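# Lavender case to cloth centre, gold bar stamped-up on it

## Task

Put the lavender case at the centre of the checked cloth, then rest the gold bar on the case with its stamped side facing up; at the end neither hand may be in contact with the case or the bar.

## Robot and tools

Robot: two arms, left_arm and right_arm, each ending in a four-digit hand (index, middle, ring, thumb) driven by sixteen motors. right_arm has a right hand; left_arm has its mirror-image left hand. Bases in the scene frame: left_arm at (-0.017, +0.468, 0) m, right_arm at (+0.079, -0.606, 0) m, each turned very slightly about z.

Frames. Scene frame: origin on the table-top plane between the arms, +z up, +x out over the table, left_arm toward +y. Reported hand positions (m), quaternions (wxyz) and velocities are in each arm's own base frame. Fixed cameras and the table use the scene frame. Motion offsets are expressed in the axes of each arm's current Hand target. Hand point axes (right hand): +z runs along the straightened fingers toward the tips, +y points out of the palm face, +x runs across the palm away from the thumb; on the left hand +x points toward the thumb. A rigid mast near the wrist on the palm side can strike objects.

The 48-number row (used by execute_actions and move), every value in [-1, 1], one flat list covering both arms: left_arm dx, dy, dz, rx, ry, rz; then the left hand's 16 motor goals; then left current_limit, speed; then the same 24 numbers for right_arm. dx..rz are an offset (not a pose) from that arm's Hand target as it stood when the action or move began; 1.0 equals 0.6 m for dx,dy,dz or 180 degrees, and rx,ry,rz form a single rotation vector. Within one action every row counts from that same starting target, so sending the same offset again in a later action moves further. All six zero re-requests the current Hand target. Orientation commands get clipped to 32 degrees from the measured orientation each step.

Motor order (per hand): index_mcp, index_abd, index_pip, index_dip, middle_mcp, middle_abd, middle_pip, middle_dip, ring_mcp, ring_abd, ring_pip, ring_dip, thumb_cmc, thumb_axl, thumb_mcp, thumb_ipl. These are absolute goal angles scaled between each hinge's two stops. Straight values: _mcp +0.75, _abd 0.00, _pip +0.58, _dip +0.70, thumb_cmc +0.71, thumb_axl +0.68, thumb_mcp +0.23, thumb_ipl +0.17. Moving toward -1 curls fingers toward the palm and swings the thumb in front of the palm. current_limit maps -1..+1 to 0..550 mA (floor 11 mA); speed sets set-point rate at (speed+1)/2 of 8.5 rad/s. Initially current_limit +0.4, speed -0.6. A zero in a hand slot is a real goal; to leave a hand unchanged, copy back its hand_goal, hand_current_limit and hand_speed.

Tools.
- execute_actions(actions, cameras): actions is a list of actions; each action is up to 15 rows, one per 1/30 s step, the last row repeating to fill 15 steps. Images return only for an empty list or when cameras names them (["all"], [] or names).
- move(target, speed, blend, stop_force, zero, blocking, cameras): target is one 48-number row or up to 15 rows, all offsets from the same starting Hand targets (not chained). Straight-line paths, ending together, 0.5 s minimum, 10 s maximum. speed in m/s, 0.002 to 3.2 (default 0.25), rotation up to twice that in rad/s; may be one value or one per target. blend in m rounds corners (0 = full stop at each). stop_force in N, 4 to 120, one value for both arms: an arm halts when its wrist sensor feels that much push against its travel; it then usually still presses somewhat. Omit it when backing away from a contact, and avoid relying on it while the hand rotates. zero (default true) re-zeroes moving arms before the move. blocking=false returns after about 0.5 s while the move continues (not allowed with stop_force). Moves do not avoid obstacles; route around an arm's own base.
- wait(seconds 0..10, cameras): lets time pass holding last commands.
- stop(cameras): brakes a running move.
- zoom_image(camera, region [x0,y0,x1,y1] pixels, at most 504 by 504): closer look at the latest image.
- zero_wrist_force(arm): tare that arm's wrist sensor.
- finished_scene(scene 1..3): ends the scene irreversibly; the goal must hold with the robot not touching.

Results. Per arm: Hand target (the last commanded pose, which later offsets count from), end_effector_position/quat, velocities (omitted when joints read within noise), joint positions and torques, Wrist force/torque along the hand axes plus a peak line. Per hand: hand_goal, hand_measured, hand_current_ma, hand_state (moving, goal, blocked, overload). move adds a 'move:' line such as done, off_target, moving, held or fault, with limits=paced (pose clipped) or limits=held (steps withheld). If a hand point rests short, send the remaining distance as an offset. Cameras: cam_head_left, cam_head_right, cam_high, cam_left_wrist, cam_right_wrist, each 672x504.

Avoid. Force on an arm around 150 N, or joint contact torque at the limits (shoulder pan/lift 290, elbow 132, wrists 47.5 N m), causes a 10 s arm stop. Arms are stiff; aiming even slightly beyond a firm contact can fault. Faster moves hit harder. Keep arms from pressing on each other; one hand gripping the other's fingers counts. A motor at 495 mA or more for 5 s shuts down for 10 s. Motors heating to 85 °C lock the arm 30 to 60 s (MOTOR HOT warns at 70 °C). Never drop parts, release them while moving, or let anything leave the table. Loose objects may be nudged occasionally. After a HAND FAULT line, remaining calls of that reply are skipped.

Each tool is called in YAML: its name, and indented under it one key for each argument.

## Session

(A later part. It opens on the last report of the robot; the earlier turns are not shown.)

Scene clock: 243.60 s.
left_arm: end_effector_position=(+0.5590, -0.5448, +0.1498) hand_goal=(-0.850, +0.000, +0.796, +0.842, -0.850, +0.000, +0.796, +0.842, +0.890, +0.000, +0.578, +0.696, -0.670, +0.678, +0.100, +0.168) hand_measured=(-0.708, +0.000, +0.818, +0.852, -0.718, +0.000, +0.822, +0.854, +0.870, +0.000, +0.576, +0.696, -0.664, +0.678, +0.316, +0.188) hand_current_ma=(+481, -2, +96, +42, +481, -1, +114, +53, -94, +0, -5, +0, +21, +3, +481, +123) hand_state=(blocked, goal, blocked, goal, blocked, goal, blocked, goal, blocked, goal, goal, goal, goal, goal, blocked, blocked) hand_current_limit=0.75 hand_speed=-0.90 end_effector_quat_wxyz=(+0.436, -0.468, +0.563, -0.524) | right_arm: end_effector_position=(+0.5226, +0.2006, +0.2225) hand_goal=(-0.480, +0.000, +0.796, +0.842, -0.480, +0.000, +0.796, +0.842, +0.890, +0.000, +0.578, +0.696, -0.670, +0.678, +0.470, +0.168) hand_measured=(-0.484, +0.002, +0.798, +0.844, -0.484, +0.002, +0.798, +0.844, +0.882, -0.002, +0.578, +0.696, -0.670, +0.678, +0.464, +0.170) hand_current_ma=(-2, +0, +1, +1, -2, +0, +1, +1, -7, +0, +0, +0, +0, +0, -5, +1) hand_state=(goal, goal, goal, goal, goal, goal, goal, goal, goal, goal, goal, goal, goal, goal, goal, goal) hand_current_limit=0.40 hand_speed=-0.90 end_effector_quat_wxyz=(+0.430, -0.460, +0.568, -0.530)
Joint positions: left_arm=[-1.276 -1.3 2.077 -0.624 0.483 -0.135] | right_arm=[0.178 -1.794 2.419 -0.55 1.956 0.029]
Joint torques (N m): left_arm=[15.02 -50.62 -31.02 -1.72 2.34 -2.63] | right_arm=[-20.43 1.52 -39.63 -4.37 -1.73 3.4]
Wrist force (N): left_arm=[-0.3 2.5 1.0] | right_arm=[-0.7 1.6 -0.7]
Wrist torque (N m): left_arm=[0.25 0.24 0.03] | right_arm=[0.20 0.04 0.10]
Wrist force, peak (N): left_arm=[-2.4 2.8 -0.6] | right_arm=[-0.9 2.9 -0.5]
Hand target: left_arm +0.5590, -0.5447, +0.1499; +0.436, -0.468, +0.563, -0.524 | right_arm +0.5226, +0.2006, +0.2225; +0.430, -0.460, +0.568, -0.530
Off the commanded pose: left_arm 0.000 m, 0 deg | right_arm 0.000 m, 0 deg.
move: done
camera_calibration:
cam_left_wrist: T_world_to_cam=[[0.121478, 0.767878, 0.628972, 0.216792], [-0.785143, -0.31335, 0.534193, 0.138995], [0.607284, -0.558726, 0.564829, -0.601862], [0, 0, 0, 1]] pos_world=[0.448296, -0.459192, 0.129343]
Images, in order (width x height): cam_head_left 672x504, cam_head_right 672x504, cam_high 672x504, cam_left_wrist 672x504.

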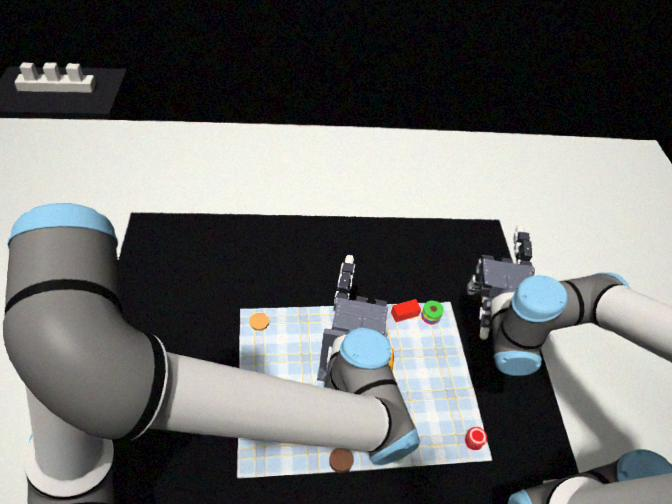

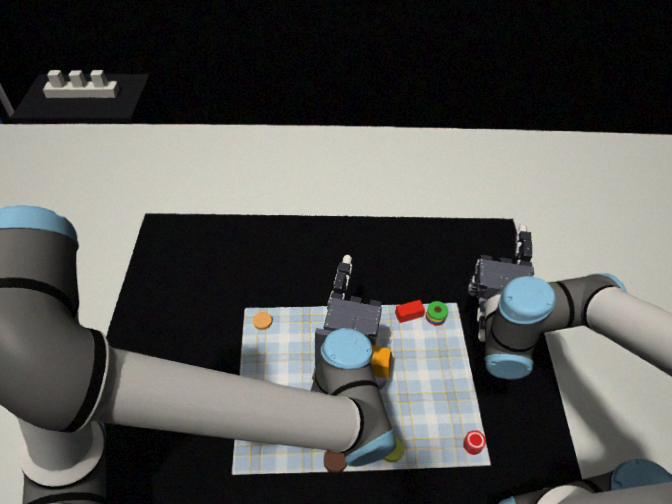

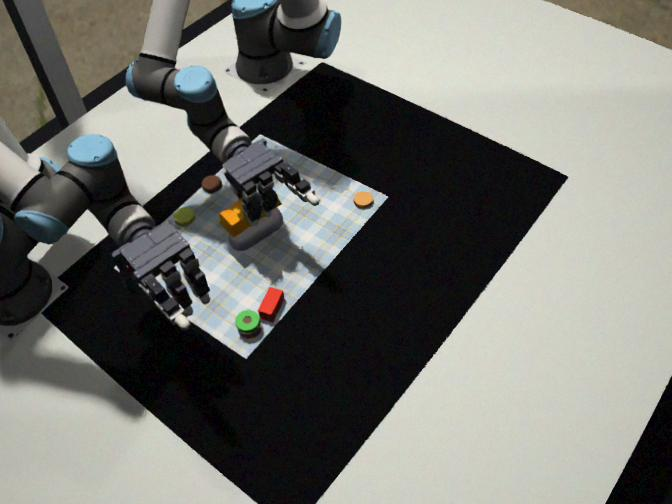

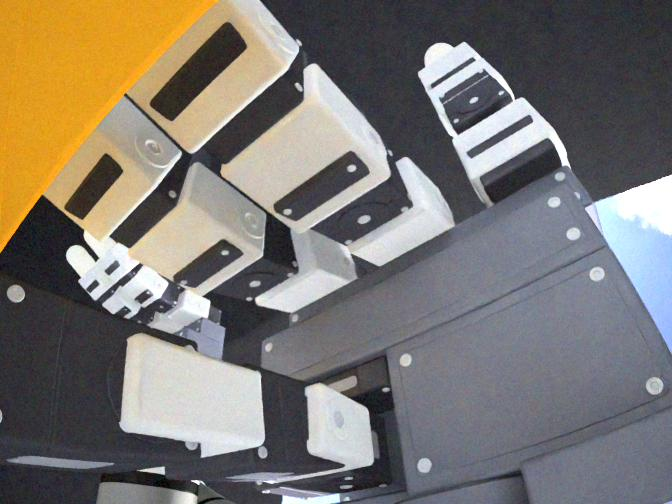

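move:
  target: [-0.0242,0.0582,0.005,0,-0.0139,-0.001, -0.85, 0, 0.796, 0.841, -0.85, 0, 0.796, 0.841, 0.89, 0, 0.577, 0.696, -0.671, 0.677, 0.10, 0.168, 0.75, -0.9, 0,0,0,0,0,0, -0.48, 0, 0.796, 0.841, -0.48, 0, 0.796, 0.841, 0.89, 0, 0.577, 0.696, -0.671, 0.677, 0.47, 0.168, 0.4, -0.9]
  speed: 0.06
  cameras: ["cam_head_right","cam_high"]

zoom_image:
  camera: "cam_head_right"
  region: [280, 300, 440, 440]

zoom_image:
  camera: "cam_high"
  region: [180, 140, 340, 280]

Scene clock: 250.43 s.
left_arm: end_effector_position=(+0.5622, -0.5304, +0.1146) hand_goal=(-0.850, +0.000, +0.796, +0.842, -0.850, +0.000, +0.796, +0.842, +0.890, +0.000, +0.578, +0.696, -0.670, +0.678, +0.100, +0.168) hand_measured=(-0.708, +0.000, +0.818, +0.852, -0.718, +0.000, +0.822, +0.854, +0.870, +0.000, +0.576, +0.696, -0.664, +0.678, +0.316, +0.188) hand_current_ma=(+481, -2, +96, +42, +481, -1, +114, +53, -94, +0, -5, +0, +21, +3, +481, +123) hand_state=(blocked, goal, blocked, goal, blocked, goal, blocked, goal, blocked, goal, goal, goal, goal, goal, blocked, blocked) hand_current_limit=0.75 hand_speed=-0.90 end_effector_quat_wxyz=(+0.447, -0.480, +0.552, -0.514) end_effector_velocity=(-0.001, +0.000, +0.000) end_effector_angular_velocity=(+0.003, +0.001, -0.003) | right_arm: end_effector_position=(+0.5226, +0.2006, +0.2225) hand_goal=(-0.480, +0.000, +0.796, +0.842, -0.480, +0.000, +0.796, +0.842, +0.890, +0.000, +0.578, +0.696, -0.670, +0.678, +0.470, +0.168) hand_measured=(-0.484, +0.002, +0.798, +0.844, -0.484, +0.002, +0.798, +0.844, +0.882, -0.002, +0.578, +0.696, -0.670, +0.678, +0.464, +0.170) hand_current_ma=(-2, +0, +1, +1, -2, +0, +1, +1, -7, +0, +0, +0, +0, +0, -5, +1) hand_state=(goal, goal, goal, goal, goal, goal, goal, goal, goal, goal, goal, goal, goal, goal, goal, goal) hand_current_limit=0.40 hand_speed=-0.90 end_effector_quat_wxyz=(+0.430, -0.460, +0.568, -0.530)
Joint positions: left_arm=[-1.273 -1.254 2.101 -0.681 0.443 -0.15] | right_arm=[0.178 -1.794 2.419 -0.55 1.956 0.029]
Joint velocities: left_arm=[0 -0.002 0 0.005 0.003 0] | right_arm=[within noise]
Joint torques (N m): left_arm=[8.19 -65.12 -44.79 1.9 2.61 2.16] | right_arm=[-20.05 0.02 -37.65 -4.3 -1.49 3.41]
Wrist force (N): left_arm=[0.0 2.5 0.4] | right_arm=[-0.8 2.1 -0.4]
Wrist torque (N m): left_arm=[0.30 0.18 0.06] | right_arm=[0.26 0.04 0.11]
Wrist force, peak (N): left_arm=[-0.6 3.3 0.6] | right_arm=[-1.1 2.8 -0.2]
Hand target: left_arm +0.5622, -0.5306, +0.1148; +0.447, -0.480, +0.552, -0.515 | right_arm +0.5226, +0.2006, +0.2225; +0.430, -0.460, +0.568, -0.530
Off the commanded pose: left_arm 0.000 m, 0 deg | right_arm 0.000 m, 0 deg.
move: done
Images, in order (width x height): cam_head_right 672x504, cam_high 672x504.

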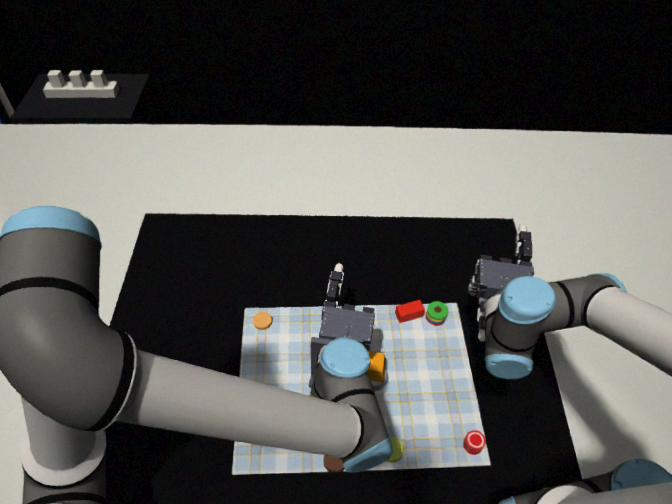

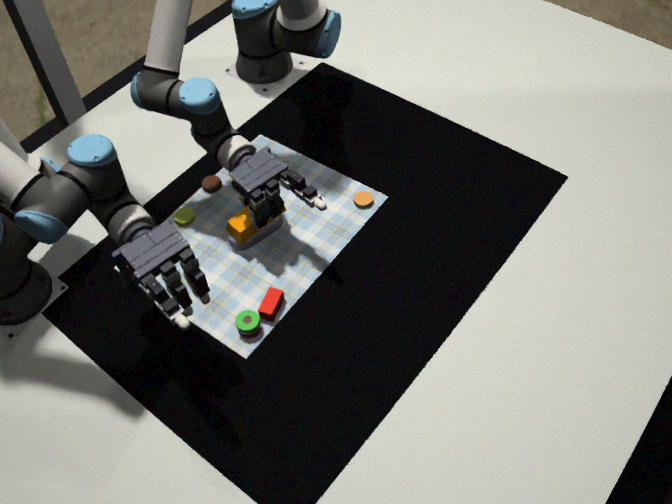

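Scaled by 3.150 from the camera's 672x504 image, which has a finer 960x720 frame.

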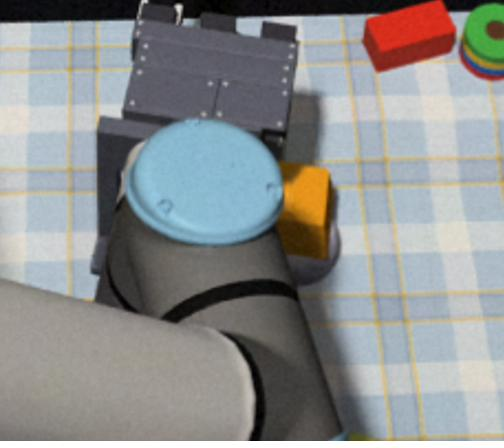

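Scaled by 3.150 from the camera's 672x504 image, which has a finer 960x720 frame.

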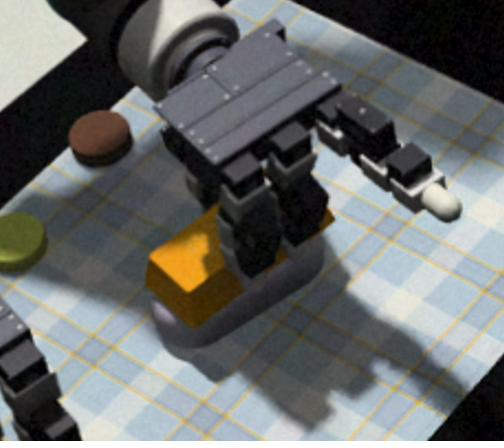

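move:
  target: [0,0.0416,0.0029,0,0,0, -0.85, 0, 0.796, 0.841, -0.85, 0, 0.796, 0.841, 0.89, 0, 0.577, 0.696, -0.671, 0.677, 0.10, 0.168, 0.75, -0.9, 0,0,0,0,0,0, -0.48, 0, 0.796, 0.841, -0.48, 0, 0.796, 0.841, 0.89, 0, 0.577, 0.696, -0.671, 0.677, 0.47, 0.168, 0.4, -0.9]
  speed: 0.02
  stop_force: 4
  cameras: ["cam_head_right","cam_high"]

zoom_image:
  camera: "cam_high"
  region: [180, 140, 340, 280]

Scene clock: 253.53 s.
left_arm: end_effector_position=(+0.5622, -0.5306, +0.1080) hand_goal=(-0.850, +0.000, +0.796, +0.842, -0.850, +0.000, +0.796, +0.842, +0.890, +0.000, +0.578, +0.696, -0.670, +0.678, +0.100, +0.168) hand_measured=(-0.712, -0.002, +0.820, +0.852, -0.724, -0.002, +0.826, +0.854, +0.870, +0.000, +0.576, +0.696, -0.666, +0.678, +0.316, +0.192) hand_current_ma=(+481, -6, +102, +43, +481, -4, +131, +56, -94, +0, -5, +0, +17, +3, +481, +146) hand_state=(blocked, goal, blocked, goal, blocked, goal, blocked, goal, blocked, goal, goal, goal, goal, goal, blocked, blocked) hand_current_limit=0.75 hand_speed=-0.90 end_effector_quat_wxyz=(+0.447, -0.480, +0.552, -0.515) | right_arm: end_effector_position=(+0.5226, +0.2006, +0.2225) hand_goal=(-0.480, +0.000, +0.796, +0.842, -0.480, +0.000, +0.796, +0.842, +0.890, +0.000, +0.578, +0.696, -0.670, +0.678, +0.470, +0.168) hand_measured=(-0.484, +0.002, +0.798, +0.844, -0.484, +0.002, +0.798, +0.844, +0.882, -0.002, +0.578, +0.696, -0.670, +0.678, +0.464, +0.170) hand_current_ma=(-2, +0, +1, +1, -2, +0, +1, +1, -7, +0, +0, +0, +0, +0, -5, +1) hand_state=(goal, goal, goal, goal, goal, goal, goal, goal, goal, goal, goal, goal, goal, goal, goal, goal) hand_current_limit=0.40 hand_speed=-0.90 end_effector_quat_wxyz=(+0.430, -0.460, +0.568, -0.530)
Joint positions: left_arm=[-1.273 -1.245 2.104 -0.693 0.443 -0.15] | right_arm=[0.178 -1.794 2.419 -0.55 1.956 0.029]
Joint torques (N m): left_arm=[-9.93 -67.7 -44.7 -1.33 1.87 -0.62] | right_arm=[-20.77 -1.05 -36.79 -4.1 -1.58 3.46]
Wrist force (N): left_arm=[-0.3 2.4 0.6] | right_arm=[-0.9 1.6 -0.5]
Wrist torque (N m): left_arm=[0.28 0.21 0.03] | right_arm=[0.18 0.05 0.09]
Wrist force, peak (N): left_arm=[-0.3 -6.7 0.5] | right_arm=[-2.0 2.5 -0.4]
Hand target: left_arm +0.5622, -0.5306, +0.1080; +0.447, -0.480, +0.552, -0.515 (not the last commanded pose) | right_arm +0.5226, +0.2006, +0.2225; +0.430, -0.460, +0.568, -0.530
Off the commanded pose: left_arm 0.018 m, 0 deg | right_arm 0.000 m, 0 deg.
move: contact (left_arm)
Images, in order (width x height): cam_head_right 672x504, cam_high 672x504.

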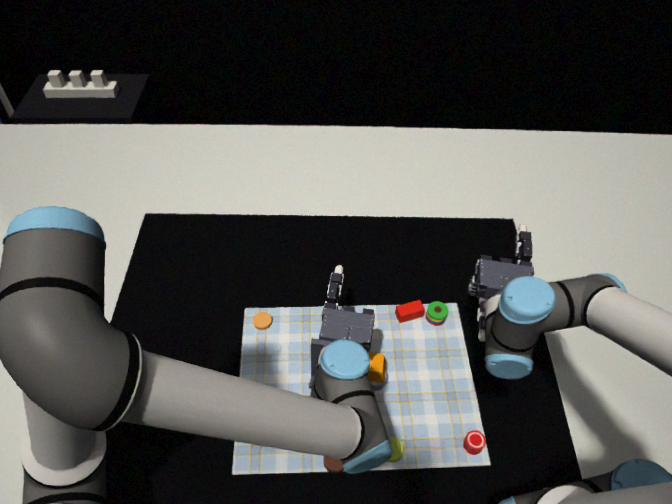

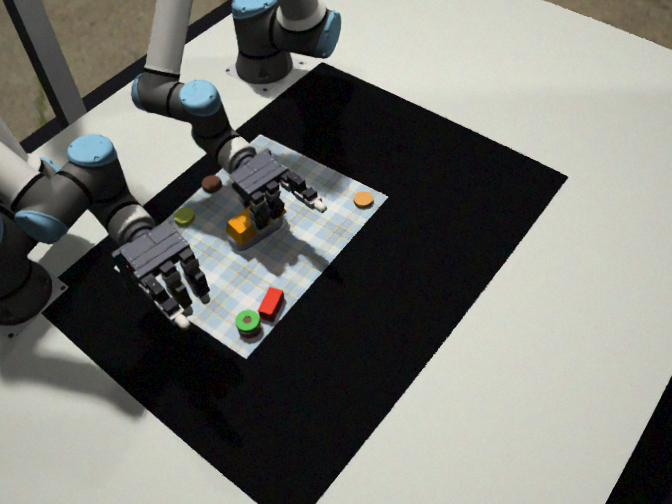

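Scaled by 3.150 from the camera's 672x504 image, which has a finer 960x720 frame.

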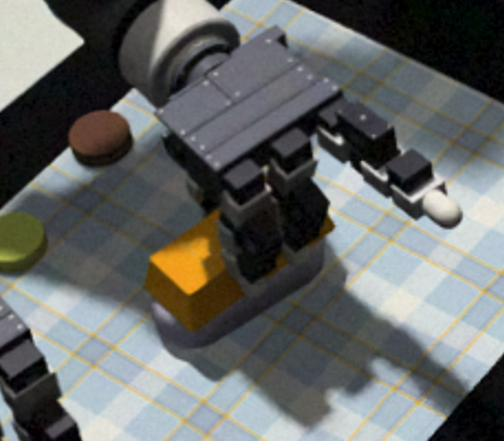

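move:
  target: [0,0.0025,0,0,0,0, -0.60, 0, 0.796, 0.841, -0.60, 0, 0.796, 0.841, 0.89, 0, 0.577, 0.696, -0.671, 0.677, 0.42, 0.168, 0.4, -0.93, 0,0,0,0,0,0, -0.48, 0, 0.796, 0.841, -0.48, 0, 0.796, 0.841, 0.89, 0, 0.577, 0.696, -0.671, 0.677, 0.47, 0.168, 0.4, -0.9]
  cameras: ["cam_high"]

zoom_image:
  camera: "cam_high"
  region: [180, 140, 340, 280]

Scene clock: 256.33 s.
left_arm: end_effector_position=(+0.5621, -0.5306, +0.1065) hand_goal=(-0.600, +0.000, +0.796, +0.842, -0.600, +0.000, +0.796, +0.842, +0.890, +0.000, +0.578, +0.696, -0.670, +0.678, +0.420, +0.168) hand_measured=(-0.602, -0.002, +0.798, +0.844, -0.602, -0.002, +0.798, +0.844, +0.870, +0.000, +0.576, +0.696, -0.666, +0.678, +0.416, +0.170) hand_current_ma=(-10, -6, +8, +9, -9, -4, +9, +11, -94, +0, -5, +0, +15, +3, -26, +10) hand_state=(goal, goal, goal, goal, goal, goal, goal, goal, blocked, goal, goal, goal, goal, goal, goal, goal) hand_current_limit=0.40 hand_speed=-0.93 end_effector_quat_wxyz=(+0.447, -0.480, +0.552, -0.515) | right_arm: end_effector_position=(+0.5226, +0.2006, +0.2225) hand_goal=(-0.480, +0.000, +0.796, +0.842, -0.480, +0.000, +0.796, +0.842, +0.890, +0.000, +0.578, +0.696, -0.670, +0.678, +0.470, +0.168) hand_measured=(-0.484, +0.002, +0.798, +0.844, -0.484, +0.002, +0.798, +0.844, +0.882, -0.002, +0.578, +0.696, -0.670, +0.678, +0.464, +0.170) hand_current_ma=(-2, +0, +1, +1, -2, +0, +1, +1, -7, +0, +0, +0, +0, +0, -5, +1) hand_state=(goal, goal, goal, goal, goal, goal, goal, goal, goal, goal, goal, goal, goal, goal, goal, goal) hand_current_limit=0.40 hand_speed=-0.90 end_effector_quat_wxyz=(+0.430, -0.460, +0.568, -0.530)
Joint positions: left_arm=[-1.273 -1.243 2.104 -0.696 0.443 -0.15] | right_arm=[0.178 -1.794 2.419 -0.55 1.956 0.029]
Joint torques (N m): left_arm=[-13.77 -38.15 -20.72 -0.57 -2.76 -2.18] | right_arm=[-20.03 -2.29 -36.42 -4.43 -1.49 3.41]
Wrist force (N): left_arm=[0.0 -0.5 0.2] | right_arm=[-1.2 2.0 -0.4]
Wrist torque (N m): left_arm=[0.08 0.17 0.04] | right_arm=[0.24 0.09 0.07]
Wrist force, peak (N): left_arm=[0.1 2.7 0.7] | right_arm=[-1.1 2.6 -0.6]
Hand target: left_arm +0.5621, -0.5306, +0.1065; +0.447, -0.480, +0.552, -0.515 | right_arm +0.5226, +0.2006, +0.2225; +0.430, -0.460, +0.568, -0.530
Off the commanded pose: left_arm 0.000 m, 0 deg | right_arm 0.000 m, 0 deg.
move: done
Images, in order (width x height): cam_high 672x504.

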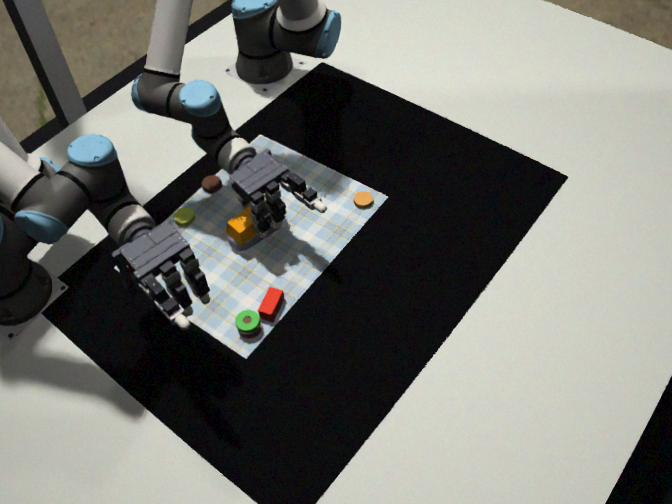

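Scaled by 3.150 from the camera's 672x504 image, which has a finer 960x720 frame.

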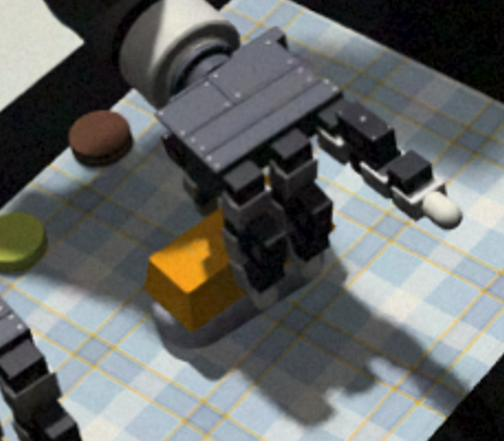

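move:
  target:
    - [0,-0.2328,-0.0163,0,0,0, -0.60, 0, 0.796, 0.841, -0.60, 0, 0.796, 0.841, 0.89, 0, 0.577, 0.696, -0.671, 0.677, 0.42, 0.168, 0.4, -0.93, 0,0,0,0,0,0, -0.48, 0, 0.796, 0.841, -0.48, 0, 0.796, 0.841, 0.89, 0, 0.577, 0.696, -0.671, 0.677, 0.47, 0.168, 0.4, -0.9]
    - [-0.4788,-0.22,-0.2012,0,0,0, -0.60, 0, 0.796, 0.841, -0.60, 0, 0.796, 0.841, 0.89, 0, 0.577, 0.696, -0.671, 0.677, 0.42, 0.168, 0.4, -0.93, 0,0,0,0,0,0, -0.48, 0, 0.796, 0.841, -0.48, 0, 0.796, 0.841, 0.89, 0, 0.577, 0.696, -0.671, 0.677, 0.47, 0.168, 0.4, -0.9]
  speed: [0.08, 0.3]
  blend: [0.03, 0]
  cameras: ["cam_head_right","cam_high"]

zoom_image:
  camera: "cam_head_right"
  region: [210, 280, 510, 490]

zoom_image:
  camera: "cam_high"
  region: [180, 140, 340, 280]

Scene clock: 261.43 s.
left_arm: end_effector_position=(+0.4922, -0.2307, +0.2467) hand_goal=(-0.600, +0.000, +0.796, +0.842, -0.600, +0.000, +0.796, +0.842, +0.890, +0.000, +0.578, +0.696, -0.670, +0.678, +0.420, +0.168) hand_measured=(-0.602, -0.002, +0.798, +0.844, -0.602, -0.002, +0.798, +0.844, +0.870, +0.000, +0.576, +0.696, -0.668, +0.678, +0.416, +0.170) hand_current_ma=(-8, -6, +7, +9, -7, -4, +8, +10, -94, +0, -5, +0, +6, +3, -24, +9) hand_state=(goal, goal, goal, goal, goal, goal, goal, goal, blocked, goal, goal, goal, goal, goal, goal, goal) hand_current_limit=0.40 hand_speed=-0.93 end_effector_quat_wxyz=(+0.447, -0.480, +0.552, -0.515) | right_arm: end_effector_position=(+0.5226, +0.2006, +0.2225) hand_goal=(-0.480, +0.000, +0.796, +0.842, -0.480, +0.000, +0.796, +0.842, +0.890, +0.000, +0.578, +0.696, -0.670, +0.678, +0.470, +0.168) hand_measured=(-0.484, +0.002, +0.798, +0.844, -0.484, +0.002, +0.798, +0.844, +0.882, -0.002, +0.578, +0.696, -0.670, +0.678, +0.464, +0.170) hand_current_ma=(-2, +0, +1, +1, -2, +0, +1, +1, -7, +0, +0, +0, +0, +0, -5, +1) hand_state=(goal, goal, goal, goal, goal, goal, goal, goal, goal, goal, goal, goal, goal, goal, goal, goal) hand_current_limit=0.40 hand_speed=-0.90 end_effector_quat_wxyz=(+0.430, -0.460, +0.568, -0.530)
Joint positions: left_arm=[-1.189 -1.939 2.461 -0.38 0.526 -0.122] | right_arm=[0.178 -1.794 2.419 -0.55 1.956 0.029]
Joint torques (N m): left_arm=[9.53 -19.98 -43.92 -2.73 0.14 -3.13] | right_arm=[-18.89 -5.28 -34.3 -4.18 -1.57 3.34]
Wrist force (N): left_arm=[-0.1 -0.2 0.1] | right_arm=[-1.0 2.0 -0.5]
Wrist torque (N m): left_arm=[0.11 0.21 -0.03] | right_arm=[0.24 0.07 0.08]
Wrist force, peak (N): left_arm=[-3.2 0.0 -0.8] | right_arm=[-1.1 2.7 -0.2]
Hand target: left_arm +0.4922, -0.2306, +0.2467; +0.447, -0.480, +0.552, -0.515 | right_arm +0.5226, +0.2006, +0.2225; +0.430, -0.460, +0.568, -0.530
Off the commanded pose: left_arm 0.000 m, 0 deg | right_arm 0.000 m, 0 deg.
move: done
Images, in order (width x height): cam_head_right 672x504, cam_high 672x504.

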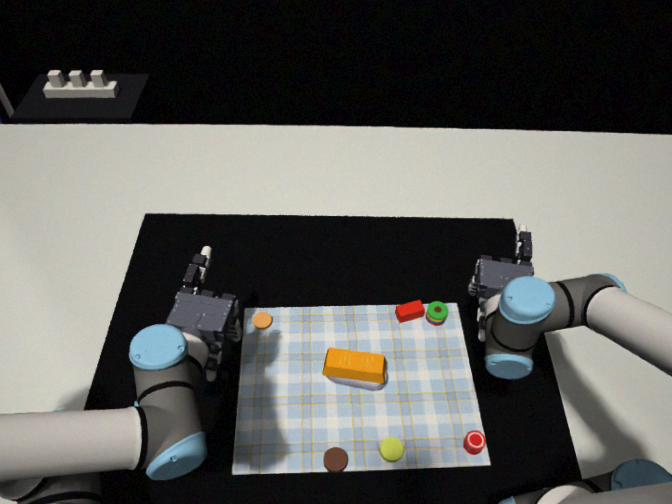

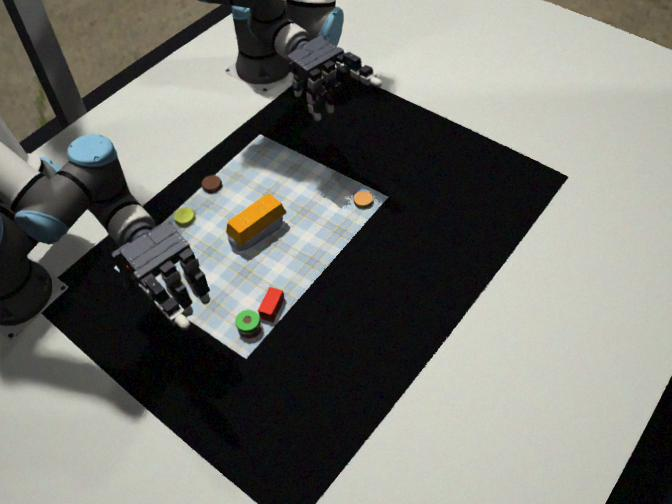

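Scaled by 1.680 from the camera's 672x504 image, which has a finer 960x720 frame.

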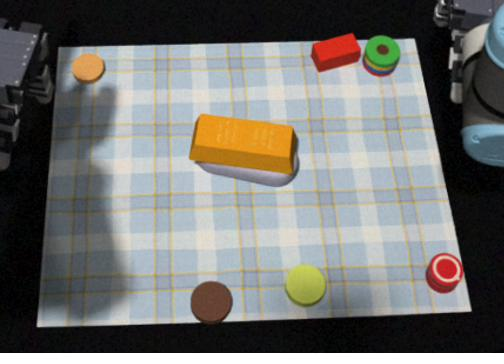

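Scaled by 3.150 from the camera's 672x504 image, which has a finer 960x720 frame.

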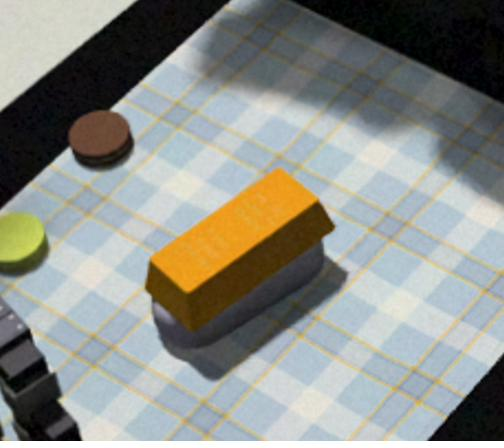

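finished_scene:
  scene: 1

The scene is finished: the task was done.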